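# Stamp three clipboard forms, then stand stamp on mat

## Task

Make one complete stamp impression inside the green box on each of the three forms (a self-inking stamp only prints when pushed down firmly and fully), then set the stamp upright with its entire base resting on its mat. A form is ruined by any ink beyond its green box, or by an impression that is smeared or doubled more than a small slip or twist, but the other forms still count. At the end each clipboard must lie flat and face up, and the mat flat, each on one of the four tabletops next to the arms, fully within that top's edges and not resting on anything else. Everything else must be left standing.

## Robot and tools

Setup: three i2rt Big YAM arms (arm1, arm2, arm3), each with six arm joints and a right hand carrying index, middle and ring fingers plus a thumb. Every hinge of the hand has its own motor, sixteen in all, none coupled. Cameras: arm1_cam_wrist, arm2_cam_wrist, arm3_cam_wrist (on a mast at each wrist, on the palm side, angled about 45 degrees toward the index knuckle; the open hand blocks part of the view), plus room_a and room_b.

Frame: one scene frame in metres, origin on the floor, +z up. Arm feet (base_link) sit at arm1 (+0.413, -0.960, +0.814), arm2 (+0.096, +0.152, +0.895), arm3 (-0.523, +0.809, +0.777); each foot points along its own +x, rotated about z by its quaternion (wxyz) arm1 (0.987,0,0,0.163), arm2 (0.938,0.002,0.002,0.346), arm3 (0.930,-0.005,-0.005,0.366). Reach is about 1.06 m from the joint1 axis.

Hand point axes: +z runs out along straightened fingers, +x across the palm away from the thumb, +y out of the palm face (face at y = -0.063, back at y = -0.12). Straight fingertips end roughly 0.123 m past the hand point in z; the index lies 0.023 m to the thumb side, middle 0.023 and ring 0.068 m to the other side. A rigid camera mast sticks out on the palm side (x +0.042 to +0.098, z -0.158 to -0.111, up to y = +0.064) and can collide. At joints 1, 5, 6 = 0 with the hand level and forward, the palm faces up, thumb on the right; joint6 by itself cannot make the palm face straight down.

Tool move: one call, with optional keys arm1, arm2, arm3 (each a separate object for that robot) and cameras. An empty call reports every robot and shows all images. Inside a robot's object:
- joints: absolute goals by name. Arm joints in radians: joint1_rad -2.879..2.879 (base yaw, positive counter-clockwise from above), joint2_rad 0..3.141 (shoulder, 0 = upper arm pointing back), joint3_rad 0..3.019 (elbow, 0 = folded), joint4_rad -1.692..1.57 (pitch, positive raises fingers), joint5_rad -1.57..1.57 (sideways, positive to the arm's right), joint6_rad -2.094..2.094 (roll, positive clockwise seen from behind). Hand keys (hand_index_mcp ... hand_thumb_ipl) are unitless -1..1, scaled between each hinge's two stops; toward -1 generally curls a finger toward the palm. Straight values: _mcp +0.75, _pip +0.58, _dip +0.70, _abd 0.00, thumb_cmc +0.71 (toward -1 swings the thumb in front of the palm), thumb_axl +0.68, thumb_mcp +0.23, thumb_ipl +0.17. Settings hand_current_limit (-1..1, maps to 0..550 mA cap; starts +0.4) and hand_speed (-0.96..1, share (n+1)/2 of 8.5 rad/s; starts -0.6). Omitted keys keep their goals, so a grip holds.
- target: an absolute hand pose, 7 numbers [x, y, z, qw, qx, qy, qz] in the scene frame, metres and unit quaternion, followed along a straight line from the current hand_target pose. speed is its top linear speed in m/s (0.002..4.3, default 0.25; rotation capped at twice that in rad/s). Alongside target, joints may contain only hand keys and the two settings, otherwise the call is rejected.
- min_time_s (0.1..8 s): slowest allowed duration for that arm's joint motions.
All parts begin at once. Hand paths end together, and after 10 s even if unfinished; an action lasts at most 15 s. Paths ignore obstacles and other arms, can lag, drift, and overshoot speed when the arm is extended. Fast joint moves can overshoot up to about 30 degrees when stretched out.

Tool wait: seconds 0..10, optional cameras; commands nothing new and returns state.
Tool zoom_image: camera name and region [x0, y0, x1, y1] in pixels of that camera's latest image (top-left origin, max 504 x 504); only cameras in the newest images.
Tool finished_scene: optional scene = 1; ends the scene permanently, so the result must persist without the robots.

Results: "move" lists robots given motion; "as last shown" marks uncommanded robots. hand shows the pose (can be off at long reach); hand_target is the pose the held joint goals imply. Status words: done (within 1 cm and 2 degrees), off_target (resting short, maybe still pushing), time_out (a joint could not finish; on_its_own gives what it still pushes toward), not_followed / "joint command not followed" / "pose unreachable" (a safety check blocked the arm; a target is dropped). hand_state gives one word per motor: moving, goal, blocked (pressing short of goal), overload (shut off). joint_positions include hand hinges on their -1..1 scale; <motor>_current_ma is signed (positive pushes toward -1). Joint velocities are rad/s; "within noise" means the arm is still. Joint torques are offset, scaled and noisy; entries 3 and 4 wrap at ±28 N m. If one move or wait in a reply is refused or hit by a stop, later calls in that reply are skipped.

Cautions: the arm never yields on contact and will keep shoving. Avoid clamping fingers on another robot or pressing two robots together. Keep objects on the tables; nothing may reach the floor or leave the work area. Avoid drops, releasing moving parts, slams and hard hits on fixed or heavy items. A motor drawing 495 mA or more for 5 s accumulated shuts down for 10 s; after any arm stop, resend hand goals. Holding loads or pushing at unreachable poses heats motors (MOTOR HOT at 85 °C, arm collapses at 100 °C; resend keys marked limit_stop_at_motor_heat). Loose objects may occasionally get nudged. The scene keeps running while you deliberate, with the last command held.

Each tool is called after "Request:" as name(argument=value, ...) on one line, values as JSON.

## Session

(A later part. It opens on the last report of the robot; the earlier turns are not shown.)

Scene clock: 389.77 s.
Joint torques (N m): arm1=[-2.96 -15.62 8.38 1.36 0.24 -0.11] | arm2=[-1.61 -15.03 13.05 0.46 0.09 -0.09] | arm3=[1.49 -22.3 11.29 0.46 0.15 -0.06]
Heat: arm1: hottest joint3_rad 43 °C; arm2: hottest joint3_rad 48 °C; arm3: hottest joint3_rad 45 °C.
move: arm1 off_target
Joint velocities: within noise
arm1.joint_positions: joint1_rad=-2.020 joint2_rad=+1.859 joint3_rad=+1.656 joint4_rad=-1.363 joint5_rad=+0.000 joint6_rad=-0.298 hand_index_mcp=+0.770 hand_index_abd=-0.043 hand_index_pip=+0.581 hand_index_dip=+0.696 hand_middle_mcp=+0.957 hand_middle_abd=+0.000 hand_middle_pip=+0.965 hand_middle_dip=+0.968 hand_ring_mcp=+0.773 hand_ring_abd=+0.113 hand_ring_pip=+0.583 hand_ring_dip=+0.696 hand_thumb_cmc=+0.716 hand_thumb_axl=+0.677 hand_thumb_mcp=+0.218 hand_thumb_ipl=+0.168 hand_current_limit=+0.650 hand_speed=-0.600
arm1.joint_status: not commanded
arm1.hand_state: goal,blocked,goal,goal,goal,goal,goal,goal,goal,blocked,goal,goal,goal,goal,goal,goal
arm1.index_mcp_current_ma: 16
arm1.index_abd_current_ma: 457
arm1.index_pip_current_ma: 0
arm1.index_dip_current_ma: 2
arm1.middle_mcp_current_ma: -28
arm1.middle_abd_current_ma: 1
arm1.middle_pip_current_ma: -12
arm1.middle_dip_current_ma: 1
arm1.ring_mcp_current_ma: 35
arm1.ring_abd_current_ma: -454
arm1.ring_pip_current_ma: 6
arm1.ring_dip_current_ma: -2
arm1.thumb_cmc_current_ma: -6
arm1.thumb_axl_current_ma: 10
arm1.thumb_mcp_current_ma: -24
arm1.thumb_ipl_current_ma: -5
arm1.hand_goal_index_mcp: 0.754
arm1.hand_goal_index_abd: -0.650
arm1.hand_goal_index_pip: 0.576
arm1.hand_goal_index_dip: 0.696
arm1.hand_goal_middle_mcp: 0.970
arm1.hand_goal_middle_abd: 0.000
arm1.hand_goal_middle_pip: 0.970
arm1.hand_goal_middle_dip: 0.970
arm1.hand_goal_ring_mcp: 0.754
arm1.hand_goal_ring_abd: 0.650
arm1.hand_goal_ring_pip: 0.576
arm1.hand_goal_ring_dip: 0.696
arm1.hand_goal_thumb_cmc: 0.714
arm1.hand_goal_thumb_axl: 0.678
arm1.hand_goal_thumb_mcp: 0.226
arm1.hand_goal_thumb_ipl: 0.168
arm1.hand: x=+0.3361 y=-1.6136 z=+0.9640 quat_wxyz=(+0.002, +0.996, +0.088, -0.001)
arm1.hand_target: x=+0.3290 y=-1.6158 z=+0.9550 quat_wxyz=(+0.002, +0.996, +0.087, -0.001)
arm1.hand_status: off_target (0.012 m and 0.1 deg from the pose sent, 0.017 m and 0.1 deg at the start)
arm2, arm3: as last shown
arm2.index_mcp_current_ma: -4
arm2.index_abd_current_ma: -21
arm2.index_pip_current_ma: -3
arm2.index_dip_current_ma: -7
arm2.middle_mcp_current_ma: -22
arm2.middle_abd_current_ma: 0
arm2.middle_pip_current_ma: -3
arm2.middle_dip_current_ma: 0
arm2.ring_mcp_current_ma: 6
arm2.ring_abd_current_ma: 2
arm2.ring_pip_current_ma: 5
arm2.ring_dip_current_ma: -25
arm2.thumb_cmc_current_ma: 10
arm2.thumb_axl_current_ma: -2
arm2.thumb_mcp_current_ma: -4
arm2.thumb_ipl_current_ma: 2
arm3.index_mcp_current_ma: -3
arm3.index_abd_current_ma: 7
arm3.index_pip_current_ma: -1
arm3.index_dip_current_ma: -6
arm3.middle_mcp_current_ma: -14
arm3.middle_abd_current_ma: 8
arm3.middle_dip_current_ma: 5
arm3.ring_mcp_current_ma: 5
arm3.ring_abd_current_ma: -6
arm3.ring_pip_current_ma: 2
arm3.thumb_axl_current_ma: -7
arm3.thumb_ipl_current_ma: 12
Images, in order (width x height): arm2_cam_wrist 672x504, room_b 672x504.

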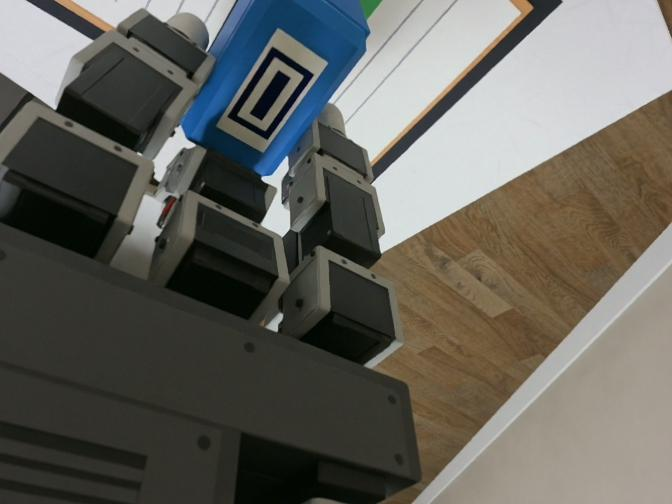

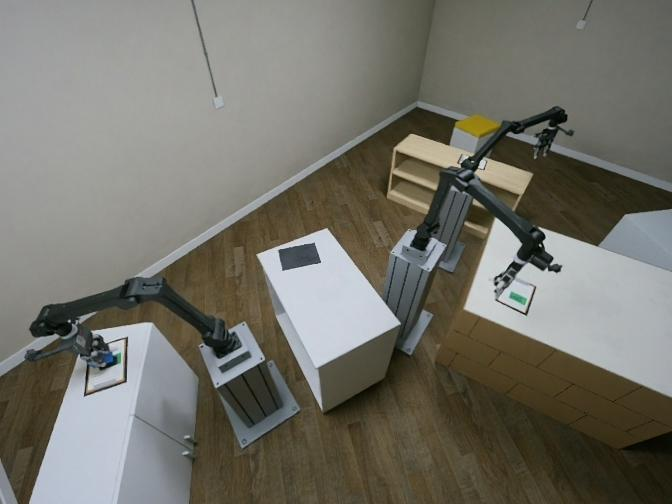

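Request:
move(arm1={"target":[0.3290,-1.6160,1.000,0.0060,0.9962,0.0872,-0.0010],"speed":0.05}, cameras=[])

Request:
move(arm1={"target":[0.3215,-1.6075,0.985,0.0030,0.9962,0.0872,-0.0010],"speed":0.04}, cameras=[])

Request:
move(arm1={"target":[0.3215,-1.6070,0.962,0.0030,0.9962,0.0872,-0.0010],"speed":0.03}, cameras=["arm2_cam_wrist","room_b"])

Request:
zoom_image(camera="room_b", region=[92, 340, 132, 380])

Request:
zoom_image(camera="arm2_cam_wrist", region=[330, 0, 530, 150])

Scene clock: 392.83 s.
Joint torques (N m): arm1=[-2.96 -18.49 13.5 0.29 0.2 -0.11] | arm2=[-1.61 -15.03 13.05 0.46 0.1 -0.08] | arm3=[1.44 -22.42 11.23 0.42 0.14 -0.07]
Heat: arm1: hottest joint3_rad 43 °C; arm2: hottest joint3_rad 48 °C; arm3: hottest joint3_rad 45 °C.
move: arm1 off_target
Joint velocities: within noise
arm1.joint_positions: joint1_rad=-2.020 joint2_rad=+1.859 joint3_rad=+1.660 joint4_rad=-1.432 joint5_rad=+0.000 joint6_rad=-0.298 hand_index_mcp=+0.743 hand_index_abd=-0.043 hand_index_pip=+0.574 hand_index_dip=+0.692 hand_middle_mcp=+0.957 hand_middle_abd=+0.000 hand_middle_pip=+0.965 hand_middle_dip=+0.968 hand_ring_mcp=+0.749 hand_ring_abd=+0.113 hand_ring_pip=+0.574 hand_ring_dip=+0.696 hand_thumb_cmc=+0.716 hand_thumb_axl=+0.677 hand_thumb_mcp=+0.218 hand_thumb_ipl=+0.168 hand_current_limit=+0.650 hand_speed=-0.600
arm1.joint_status: not commanded
arm1.hand_state: goal,blocked,goal,goal,goal,goal,goal,goal,goal,blocked,goal,goal,goal,goal,goal,goal
arm1.index_mcp_current_ma: -18
arm1.index_abd_current_ma: 452
arm1.index_pip_current_ma: -6
arm1.index_dip_current_ma: 3
arm1.middle_mcp_current_ma: -27
arm1.middle_abd_current_ma: -1
arm1.middle_pip_current_ma: -12
arm1.middle_dip_current_ma: -4
arm1.ring_mcp_current_ma: 7
arm1.ring_abd_current_ma: -453
arm1.ring_pip_current_ma: 0
arm1.ring_dip_current_ma: -1
arm1.thumb_cmc_current_ma: -7
arm1.thumb_axl_current_ma: 10
arm1.thumb_mcp_current_ma: -21
arm1.thumb_ipl_current_ma: -10
arm1.hand_goal_index_mcp: 0.754
arm1.hand_goal_index_abd: -0.650
arm1.hand_goal_index_pip: 0.576
arm1.hand_goal_index_dip: 0.696
arm1.hand_goal_middle_mcp: 0.970
arm1.hand_goal_middle_abd: 0.000
arm1.hand_goal_middle_pip: 0.970
arm1.hand_goal_middle_dip: 0.970
arm1.hand_goal_ring_mcp: 0.754
arm1.hand_goal_ring_abd: 0.650
arm1.hand_goal_ring_pip: 0.576
arm1.hand_goal_ring_dip: 0.696
arm1.hand_goal_thumb_cmc: 0.714
arm1.hand_goal_thumb_axl: 0.678
arm1.hand_goal_thumb_mcp: 0.226
arm1.hand_goal_thumb_ipl: 0.168
arm1.hand: x=+0.3381 y=-1.5975 z=+0.9599 quat_wxyz=(-0.030, +0.996, +0.088, +0.006)
arm1.hand_target: x=+0.3292 y=-1.6136 z=+1.0001 quat_wxyz=(+0.006, +0.996, +0.087, -0.001)
arm1.hand_status: off_target (0.045 m and 4.2 deg from the pose sent, 0.037 m and 0.5 deg at the start)
arm2, arm3: as last shown
arm2.index_mcp_current_ma: -1
arm2.index_abd_current_ma: -10
arm2.index_pip_current_ma: 14
arm2.index_dip_current_ma: -1
arm2.middle_mcp_current_ma: -14
arm2.middle_abd_current_ma: 2
arm2.middle_pip_current_ma: -7
arm2.middle_dip_current_ma: 14
arm2.ring_mcp_current_ma: 5
arm2.ring_abd_current_ma: -21
arm2.ring_pip_current_ma: -4
arm2.ring_dip_current_ma: 6
arm2.thumb_cmc_current_ma: 12
arm2.thumb_axl_current_ma: -15
arm2.thumb_mcp_current_ma: -12
arm2.thumb_ipl_current_ma: -23
arm3.index_mcp_current_ma: -2
arm3.index_abd_current_ma: 3
arm3.index_pip_current_ma: 3
arm3.index_dip_current_ma: -4
arm3.middle_mcp_current_ma: -11
arm3.middle_abd_current_ma: 4
arm3.middle_dip_current_ma: 7
arm3.ring_mcp_current_ma: 9
arm3.ring_abd_current_ma: -7
arm3.ring_pip_current_ma: -1
arm3.thumb_cmc_current_ma: 9
arm3.thumb_axl_current_ma: -12
arm3.thumb_mcp_current_ma: -4
arm3.thumb_ipl_current_ma: 7

Scene clock: 393.83 s.
Joint torques (N m): arm1=[-3.19 -18.96 9.98 0.94 0.23 -0.1] | arm2=[-1.61 -15.03 13.05 0.46 0.1 -0.09] | arm3=[1.79 -22.18 11.28 0.43 0.15 -0.07]
Heat: arm1: hottest joint3_rad 43 °C; arm2: hottest joint3_rad 48 °C; arm3: hottest joint3_rad 45 °C.
move: arm1 off_target
Joint velocities: within noise
arm1.joint_positions: joint1_rad=-2.032 joint2_rad=+1.859 joint3_rad=+1.660 joint4_rad=-1.413 joint5_rad=+0.000 joint6_rad=-0.312 hand_index_mcp=+0.744 hand_index_abd=-0.043 hand_index_pip=+0.579 hand_index_dip=+0.695 hand_middle_mcp=+0.957 hand_middle_abd=+0.000 hand_middle_pip=+0.965 hand_middle_dip=+0.968 hand_ring_mcp=+0.749 hand_ring_abd=+0.113 hand_ring_pip=+0.581 hand_ring_dip=+0.696 hand_thumb_cmc=+0.716 hand_thumb_axl=+0.677 hand_thumb_mcp=+0.218 hand_thumb_ipl=+0.168 hand_current_limit=+0.650 hand_speed=-0.600
arm1.joint_status: not commanded
arm1.hand_state: goal,blocked,goal,goal,goal,goal,goal,goal,goal,blocked,goal,goal,goal,goal,goal,goal
arm1.index_mcp_current_ma: -15
arm1.index_abd_current_ma: 455
arm1.index_pip_current_ma: -2
arm1.index_dip_current_ma: 5
arm1.middle_mcp_current_ma: -23
arm1.middle_abd_current_ma: 2
arm1.middle_pip_current_ma: -15
arm1.middle_dip_current_ma: -2
arm1.ring_mcp_current_ma: 7
arm1.ring_abd_current_ma: -453
arm1.ring_pip_current_ma: 5
arm1.ring_dip_current_ma: 2
arm1.thumb_cmc_current_ma: -6
arm1.thumb_axl_current_ma: 9
arm1.thumb_mcp_current_ma: -23
arm1.thumb_ipl_current_ma: -12
arm1.hand_goal_index_mcp: 0.754
arm1.hand_goal_index_abd: -0.650
arm1.hand_goal_index_pip: 0.576
arm1.hand_goal_index_dip: 0.696
arm1.hand_goal_middle_mcp: 0.970
arm1.hand_goal_middle_abd: 0.000
arm1.hand_goal_middle_pip: 0.970
arm1.hand_goal_middle_dip: 0.970
arm1.hand_goal_ring_mcp: 0.754
arm1.hand_goal_ring_abd: 0.650
arm1.hand_goal_ring_pip: 0.576
arm1.hand_goal_ring_dip: 0.696
arm1.hand_goal_thumb_cmc: 0.714
arm1.hand_goal_thumb_axl: 0.678
arm1.hand_goal_thumb_mcp: 0.226
arm1.hand_goal_thumb_ipl: 0.168
arm1.hand: x=+0.3315 y=-1.6013 z=+0.9613 quat_wxyz=(-0.021, +0.996, +0.090, +0.005)
arm1.hand_target: x=+0.3217 y=-1.6070 z=+0.9849 quat_wxyz=(+0.003, +0.996, +0.087, -0.001)
arm1.hand_status: off_target (0.026 m and 2.8 deg from the pose sent, 0.032 m and 3.9 deg at the start)
arm2, arm3: as last shown
arm2.index_mcp_current_ma: -10
arm2.index_abd_current_ma: -18
arm2.index_pip_current_ma: 16
arm2.index_dip_current_ma: 12
arm2.middle_mcp_current_ma: -9
arm2.middle_abd_current_ma: 5
arm2.middle_pip_current_ma: 0
arm2.middle_dip_current_ma: 10
arm2.ring_mcp_current_ma: 27
arm2.ring_abd_current_ma: -5
arm2.ring_pip_current_ma: 3
arm2.ring_dip_current_ma: -10
arm2.thumb_cmc_current_ma: 14
arm2.thumb_axl_current_ma: 0
arm2.thumb_mcp_current_ma: 5
arm2.thumb_ipl_current_ma: 1
arm3.index_mcp_current_ma: 2
arm3.index_abd_current_ma: 6
arm3.index_pip_current_ma: 1
arm3.index_dip_current_ma: -5
arm3.middle_abd_current_ma: 8
arm3.middle_pip_current_ma: -4
arm3.middle_dip_current_ma: 10
arm3.ring_mcp_current_ma: 6
arm3.ring_abd_current_ma: -6
arm3.ring_pip_current_ma: 6
arm3.ring_dip_current_ma: -9
arm3.thumb_cmc_current_ma: 14
arm3.thumb_axl_current_ma: -11
arm3.thumb_mcp_current_ma: 1

Scene clock: 395.20 s.
Joint torques (N m): arm1=[-3.14 -17.32 7.98 1.65 0.36 -0.07] | arm2=[-1.55 -15.03 13.04 0.46 0.1 -0.09] | arm3=[1.49 -22.07 11.23 0.46 0.15 -0.08]
Heat: arm1: hottest joint3_rad 43 °C; arm2: hottest joint3_rad 48 °C; arm3: hottest joint3_rad 45 °C.
move: arm1 off_target
Joint velocities: within noise
arm1.joint_positions: joint1_rad=-2.032 joint2_rad=+1.852 joint3_rad=+1.642 joint4_rad=-1.377 joint5_rad=-0.003 joint6_rad=-0.316 hand_index_mcp=+0.784 hand_index_abd=-0.044 hand_index_pip=+0.590 hand_index_dip=+0.696 hand_middle_mcp=+0.957 hand_middle_abd=+0.000 hand_middle_pip=+0.965 hand_middle_dip=+0.968 hand_ring_mcp=+0.801 hand_ring_abd=+0.112 hand_ring_pip=+0.587 hand_ring_dip=+0.687 hand_thumb_cmc=+0.716 hand_thumb_axl=+0.677 hand_thumb_mcp=+0.218 hand_thumb_ipl=+0.168 hand_current_limit=+0.650 hand_speed=-0.600
arm1.joint_status: not commanded
arm1.hand_state: blocked,blocked,goal,goal,goal,goal,goal,goal,blocked,blocked,goal,goal,goal,goal,goal,goal
arm1.index_mcp_current_ma: 33
arm1.index_abd_current_ma: 456
arm1.index_pip_current_ma: 9
arm1.index_dip_current_ma: 4
arm1.middle_mcp_current_ma: -22
arm1.middle_abd_current_ma: 6
arm1.middle_pip_current_ma: -14
arm1.middle_dip_current_ma: -5
arm1.ring_mcp_current_ma: 70
arm1.ring_abd_current_ma: -453
arm1.ring_pip_current_ma: 11
arm1.ring_dip_current_ma: -7
arm1.thumb_cmc_current_ma: -6
arm1.thumb_axl_current_ma: 6
arm1.thumb_mcp_current_ma: -21
arm1.thumb_ipl_current_ma: -7
arm1.hand_goal_index_mcp: 0.754
arm1.hand_goal_index_abd: -0.650
arm1.hand_goal_index_pip: 0.576
arm1.hand_goal_index_dip: 0.696
arm1.hand_goal_middle_mcp: 0.970
arm1.hand_goal_middle_abd: 0.000
arm1.hand_goal_middle_pip: 0.970
arm1.hand_goal_middle_dip: 0.970
arm1.hand_goal_ring_mcp: 0.754
arm1.hand_goal_ring_abd: 0.650
arm1.hand_goal_ring_pip: 0.576
arm1.hand_goal_ring_dip: 0.696
arm1.hand_goal_thumb_cmc: 0.714
arm1.hand_goal_thumb_axl: 0.678
arm1.hand_goal_thumb_mcp: 0.226
arm1.hand_goal_thumb_ipl: 0.168
arm1.hand: x=+0.3319 y=-1.6045 z=+0.9607 quat_wxyz=(-0.008, +0.996, +0.091, +0.003)
arm1.hand_target: x=+0.3216 y=-1.6069 z=+0.9621 quat_wxyz=(+0.003, +0.996, +0.087, -0.001)
arm1.hand_status: off_target (0.011 m and 1.5 deg from the pose sent, 0.011 m and 2.8 deg at the start)
arm2.joint_positions: joint1_rad=-0.297 joint2_rad=+1.646 joint3_rad=+1.447 joint4_rad=-1.379 joint5_rad=-0.004 joint6_rad=+0.010 hand_index_mcp=+0.758 hand_index_abd=-0.021 hand_index_pip=+0.579 hand_index_dip=+0.695 hand_middle_mcp=+0.956 hand_middle_abd=-0.004 hand_middle_pip=+0.961 hand_middle_dip=+0.965 hand_ring_mcp=+0.759 hand_ring_abd=+0.012 hand_ring_pip=+0.573 hand_ring_dip=+0.687 hand_thumb_cmc=+0.727 hand_thumb_axl=+0.677 hand_thumb_mcp=+0.214 hand_thumb_ipl=+0.168 hand_current_limit=+0.400 hand_speed=-0.600
arm2.joint_status: not commanded
arm2.hand_state: goal,blocked,goal,goal,goal,goal,goal,goal,goal,goal,goal,goal,goal,goal,goal,goal
arm2.index_mcp_current_ma: -1
arm2.index_abd_current_ma: -8
arm2.index_pip_current_ma: -4
arm2.index_dip_current_ma: -1
arm2.middle_mcp_current_ma: -13
arm2.middle_abd_current_ma: -10
arm2.middle_pip_current_ma: -5
arm2.middle_dip_current_ma: -7
arm2.ring_mcp_current_ma: 12
arm2.ring_abd_current_ma: 4
arm2.ring_pip_current_ma: 1
arm2.ring_dip_current_ma: 13
arm2.thumb_cmc_current_ma: 13
arm2.thumb_axl_current_ma: -6
arm2.thumb_mcp_current_ma: -15
arm2.thumb_ipl_current_ma: 4
arm2.hand_goal_index_mcp: 0.754
arm2.hand_goal_index_abd: 0.000
arm2.hand_goal_index_pip: 0.576
arm2.hand_goal_index_dip: 0.696
arm2.hand_goal_middle_mcp: 0.970
arm2.hand_goal_middle_abd: 0.000
arm2.hand_goal_middle_pip: 0.970
arm2.hand_goal_middle_dip: 0.970
arm2.hand_goal_ring_mcp: 0.754
arm2.hand_goal_ring_abd: 0.000
arm2.hand_goal_ring_pip: 0.576
arm2.hand_goal_ring_dip: 0.696
arm2.hand_goal_thumb_cmc: 0.714
arm2.hand_goal_thumb_axl: 0.678
arm2.hand_goal_thumb_mcp: 0.226
arm2.hand_goal_thumb_ipl: 0.168
arm2.hand: x=+0.6339 y=+0.3596 z=+1.0719 quat_wxyz=(-0.007, +0.553, +0.833, -0.002)
arm2.hand_target: x=+0.6459 y=+0.3624 z=+1.0996 quat_wxyz=(+0.008, +0.553, +0.833, +0.019)
arm2.hand_status: not commanded
arm3.joint_positions: joint1_rad=+0.904 joint2_rad=+2.229 joint3_rad=+2.433 joint4_rad=-1.685 joint5_rad=+0.008 joint6_rad=+1.581 hand_index_mcp=+0.748 hand_index_abd=+0.003 hand_index_pip=+0.571 hand_index_dip=+0.701 hand_middle_mcp=+0.960 hand_middle_abd=+0.000 hand_middle_pip=+0.966 hand_middle_dip=+0.968 hand_ring_mcp=+0.748 hand_ring_abd=+0.007 hand_ring_pip=+0.570 hand_ring_dip=+0.698 hand_thumb_cmc=+0.719 hand_thumb_axl=+0.677 hand_thumb_mcp=+0.221 hand_thumb_ipl=+0.168 hand_current_limit=+0.400 hand_speed=-0.600
arm3.joint_status: not commanded
arm3.hand_state: goal,goal,goal,goal,goal,goal,goal,goal,goal,goal,goal,goal,goal,goal,goal,goal
arm3.index_mcp_current_ma: -2
arm3.index_abd_current_ma: 5
arm3.index_pip_current_ma: 1
arm3.index_dip_current_ma: -6
arm3.middle_mcp_current_ma: -8
arm3.middle_abd_current_ma: 4
arm3.middle_pip_current_ma: -6
arm3.middle_dip_current_ma: 9
arm3.ring_mcp_current_ma: 6
arm3.ring_abd_current_ma: -11
arm3.ring_pip_current_ma: 2
arm3.ring_dip_current_ma: -6
arm3.thumb_cmc_current_ma: 8
arm3.thumb_axl_current_ma: -11
arm3.thumb_mcp_current_ma: -3
arm3.thumb_ipl_current_ma: 9
arm3.hand_goal_index_mcp: 0.754
arm3.hand_goal_index_abd: 0.000
arm3.hand_goal_index_pip: 0.576
arm3.hand_goal_index_dip: 0.696
arm3.hand_goal_middle_mcp: 0.970
arm3.hand_goal_middle_abd: 0.000
arm3.hand_goal_middle_pip: 0.970
arm3.hand_goal_middle_dip: 0.970
arm3.hand_goal_ring_mcp: 0.754
arm3.hand_goal_ring_abd: 0.000
arm3.hand_goal_ring_pip: 0.576
arm3.hand_goal_ring_dip: 0.696
arm3.hand_goal_thumb_cmc: 0.714
arm3.hand_goal_thumb_axl: 0.678
arm3.hand_goal_thumb_mcp: 0.226
arm3.hand_goal_thumb_ipl: 0.168
arm3.hand: x=-0.4964 y=+1.4951 z=+0.9914 quat_wxyz=(-0.024, +0.680, +0.732, +0.036)
arm3.hand_target: x=-0.4940 y=+1.4990 z=+1.0070 quat_wxyz=(-0.033, +0.679, +0.732, +0.046)
arm3.hand_status: not commanded
Images, in order (width x height): arm2_cam_wrist 672x504, room_b 672x504.

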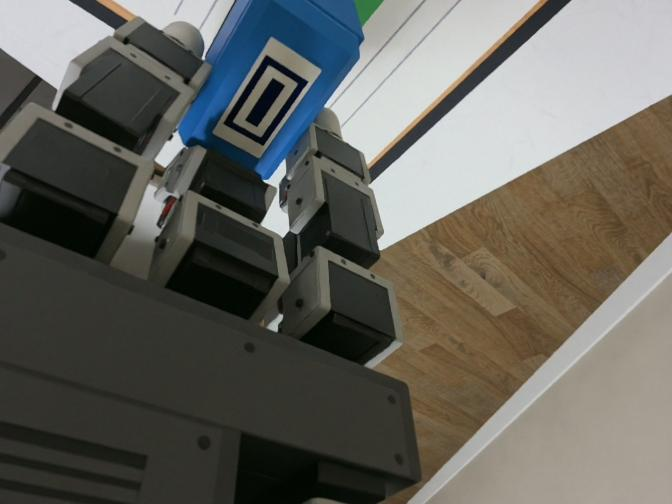

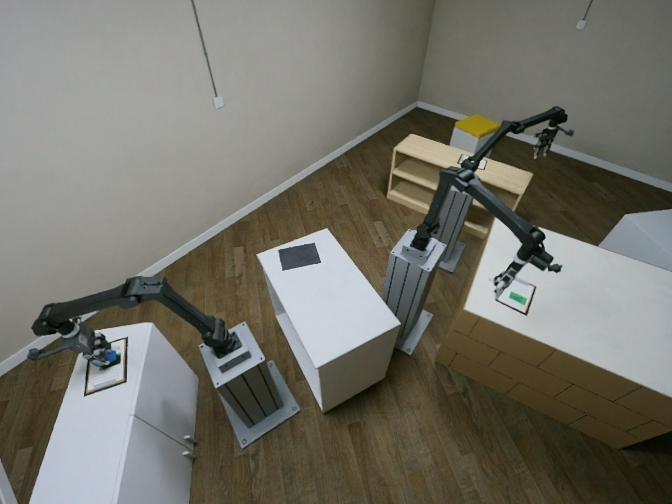

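Scaled by 12.600.

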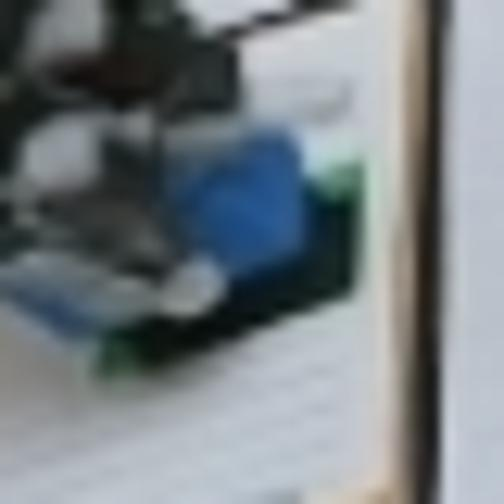

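Scaled by 2.520.

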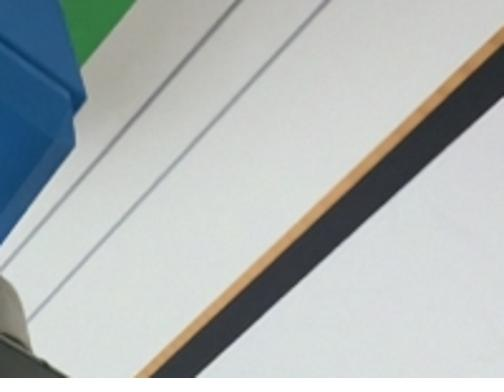

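Request:
move(arm1={"target":[0.3240,-1.6220,1.035,0.0240,0.9962,0.0872,-0.0040],"speed":0.06}, cameras=["arm2_cam_wrist","room_b"])

Request:
zoom_image(camera="room_b", region=[92, 340, 132, 380])

Request:
zoom_image(camera="arm2_cam_wrist", region=[160, 0, 520, 260])

Scene clock: 397.47 s.
Joint torques (N m): arm1=[-2.67 -19.14 13.78 0.47 0.15 -0.02] | arm2=[-1.61 -15.03 13.05 0.46 0.09 -0.08] | arm3=[1.61 -22.12 11.28 0.46 0.16 -0.07]
Heat: arm1: hottest joint3_rad 43 °C; arm2: hottest joint3_rad 48 °C; arm3: hottest joint3_rad 45 °C.
move: arm1 off_target
Joint velocities: within noise
arm1.joint_positions: joint1_rad=-2.032 joint2_rad=+1.851 joint3_rad=+1.720 joint4_rad=-1.472 joint5_rad=-0.002 joint6_rad=-0.316 hand_index_mcp=+0.743 hand_index_abd=-0.044 hand_index_pip=+0.580 hand_index_dip=+0.696 hand_middle_mcp=+0.957 hand_middle_abd=+0.000 hand_middle_pip=+0.965 hand_middle_dip=+0.968 hand_ring_mcp=+0.753 hand_ring_abd=+0.112 hand_ring_pip=+0.581 hand_ring_dip=+0.696 hand_thumb_cmc=+0.716 hand_thumb_axl=+0.677 hand_thumb_mcp=+0.218 hand_thumb_ipl=+0.168 hand_current_limit=+0.650 hand_speed=-0.600
arm1.joint_status: not commanded
arm1.hand_state: goal,blocked,goal,goal,goal,goal,goal,goal,goal,blocked,goal,goal,goal,goal,goal,goal
arm1.index_mcp_current_ma: -18
arm1.index_abd_current_ma: 456
arm1.index_pip_current_ma: -3
arm1.index_dip_current_ma: -2
arm1.middle_mcp_current_ma: -21
arm1.middle_abd_current_ma: 1
arm1.middle_pip_current_ma: -7
arm1.middle_dip_current_ma: 1
arm1.ring_mcp_current_ma: 1
arm1.ring_abd_current_ma: -454
arm1.ring_pip_current_ma: 4
arm1.ring_dip_current_ma: 2
arm1.thumb_cmc_current_ma: -7
arm1.thumb_axl_current_ma: 7
arm1.thumb_mcp_current_ma: -20
arm1.thumb_ipl_current_ma: -9
arm1.hand_goal_index_mcp: 0.754
arm1.hand_goal_index_abd: -0.650
arm1.hand_goal_index_pip: 0.576
arm1.hand_goal_index_dip: 0.696
arm1.hand_goal_middle_mcp: 0.970
arm1.hand_goal_middle_abd: 0.000
arm1.hand_goal_middle_pip: 0.970
arm1.hand_goal_middle_dip: 0.970
arm1.hand_goal_ring_mcp: 0.754
arm1.hand_goal_ring_abd: 0.650
arm1.hand_goal_ring_pip: 0.576
arm1.hand_goal_ring_dip: 0.696
arm1.hand_goal_thumb_cmc: 0.714
arm1.hand_goal_thumb_axl: 0.678
arm1.hand_goal_thumb_mcp: 0.226
arm1.hand_goal_thumb_ipl: 0.168
arm1.hand: x=+0.3316 y=-1.6054 z=+0.9893 quat_wxyz=(-0.016, +0.996, +0.091, +0.004)
arm1.hand_target: x=+0.3244 y=-1.6193 z=+1.0351 quat_wxyz=(+0.024, +0.996, +0.087, -0.004)
arm1.hand_status: off_target (0.049 m and 4.7 deg from the pose sent, 0.077 m and 3.8 deg at the start)
arm2, arm3: as last shown
arm2.index_mcp_current_ma: -6
arm2.index_abd_current_ma: -2
arm2.index_pip_current_ma: -3
arm2.index_dip_current_ma: -16
arm2.middle_mcp_current_ma: -24
arm2.middle_abd_current_ma: -1
arm2.middle_pip_current_ma: -22
arm2.middle_dip_current_ma: 8
arm2.ring_mcp_current_ma: 14
arm2.ring_abd_current_ma: 0
arm2.ring_pip_current_ma: -4
arm2.ring_dip_current_ma: -1
arm2.thumb_axl_current_ma: -11
arm2.thumb_mcp_current_ma: -27
arm2.thumb_ipl_current_ma: -1
arm3.index_mcp_current_ma: -3
arm3.index_abd_current_ma: 7
arm3.index_pip_current_ma: -3
arm3.index_dip_current_ma: -7
arm3.middle_mcp_current_ma: -10
arm3.middle_abd_current_ma: 5
arm3.middle_pip_current_ma: -1
arm3.ring_mcp_current_ma: 5
arm3.ring_abd_current_ma: -5
arm3.thumb_cmc_current_ma: 11
arm3.thumb_axl_current_ma: -9
arm3.thumb_mcp_current_ma: -2
Images, in order (width x height): arm2_cam_wrist 672x504, room_b 672x504.

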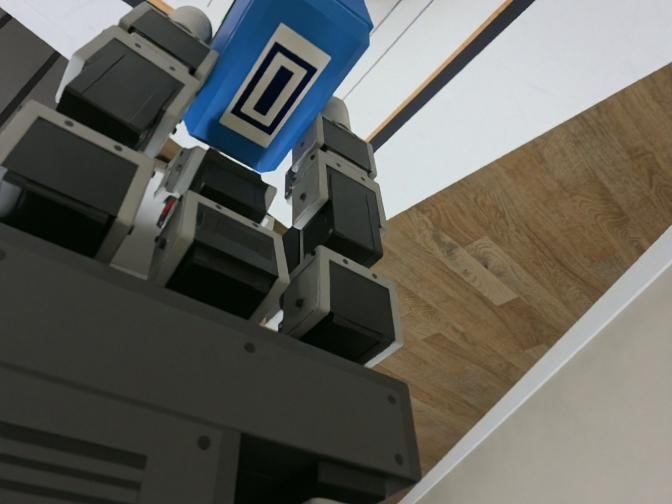

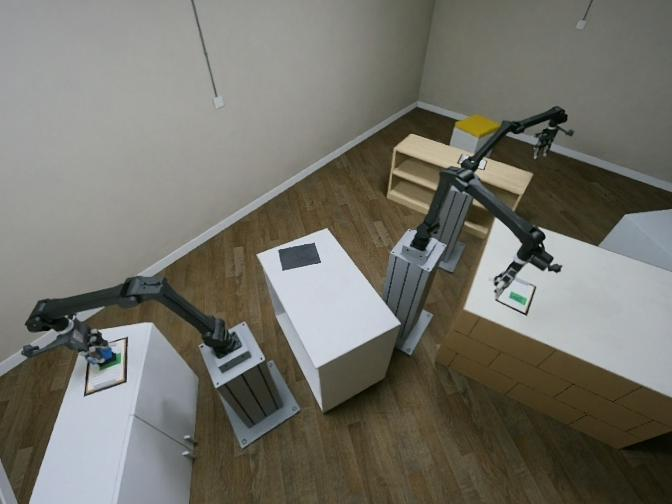

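Scaled by 12.600.

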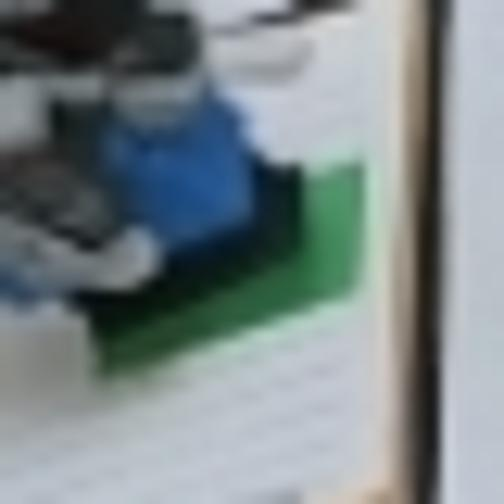

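Scaled by 1.400.

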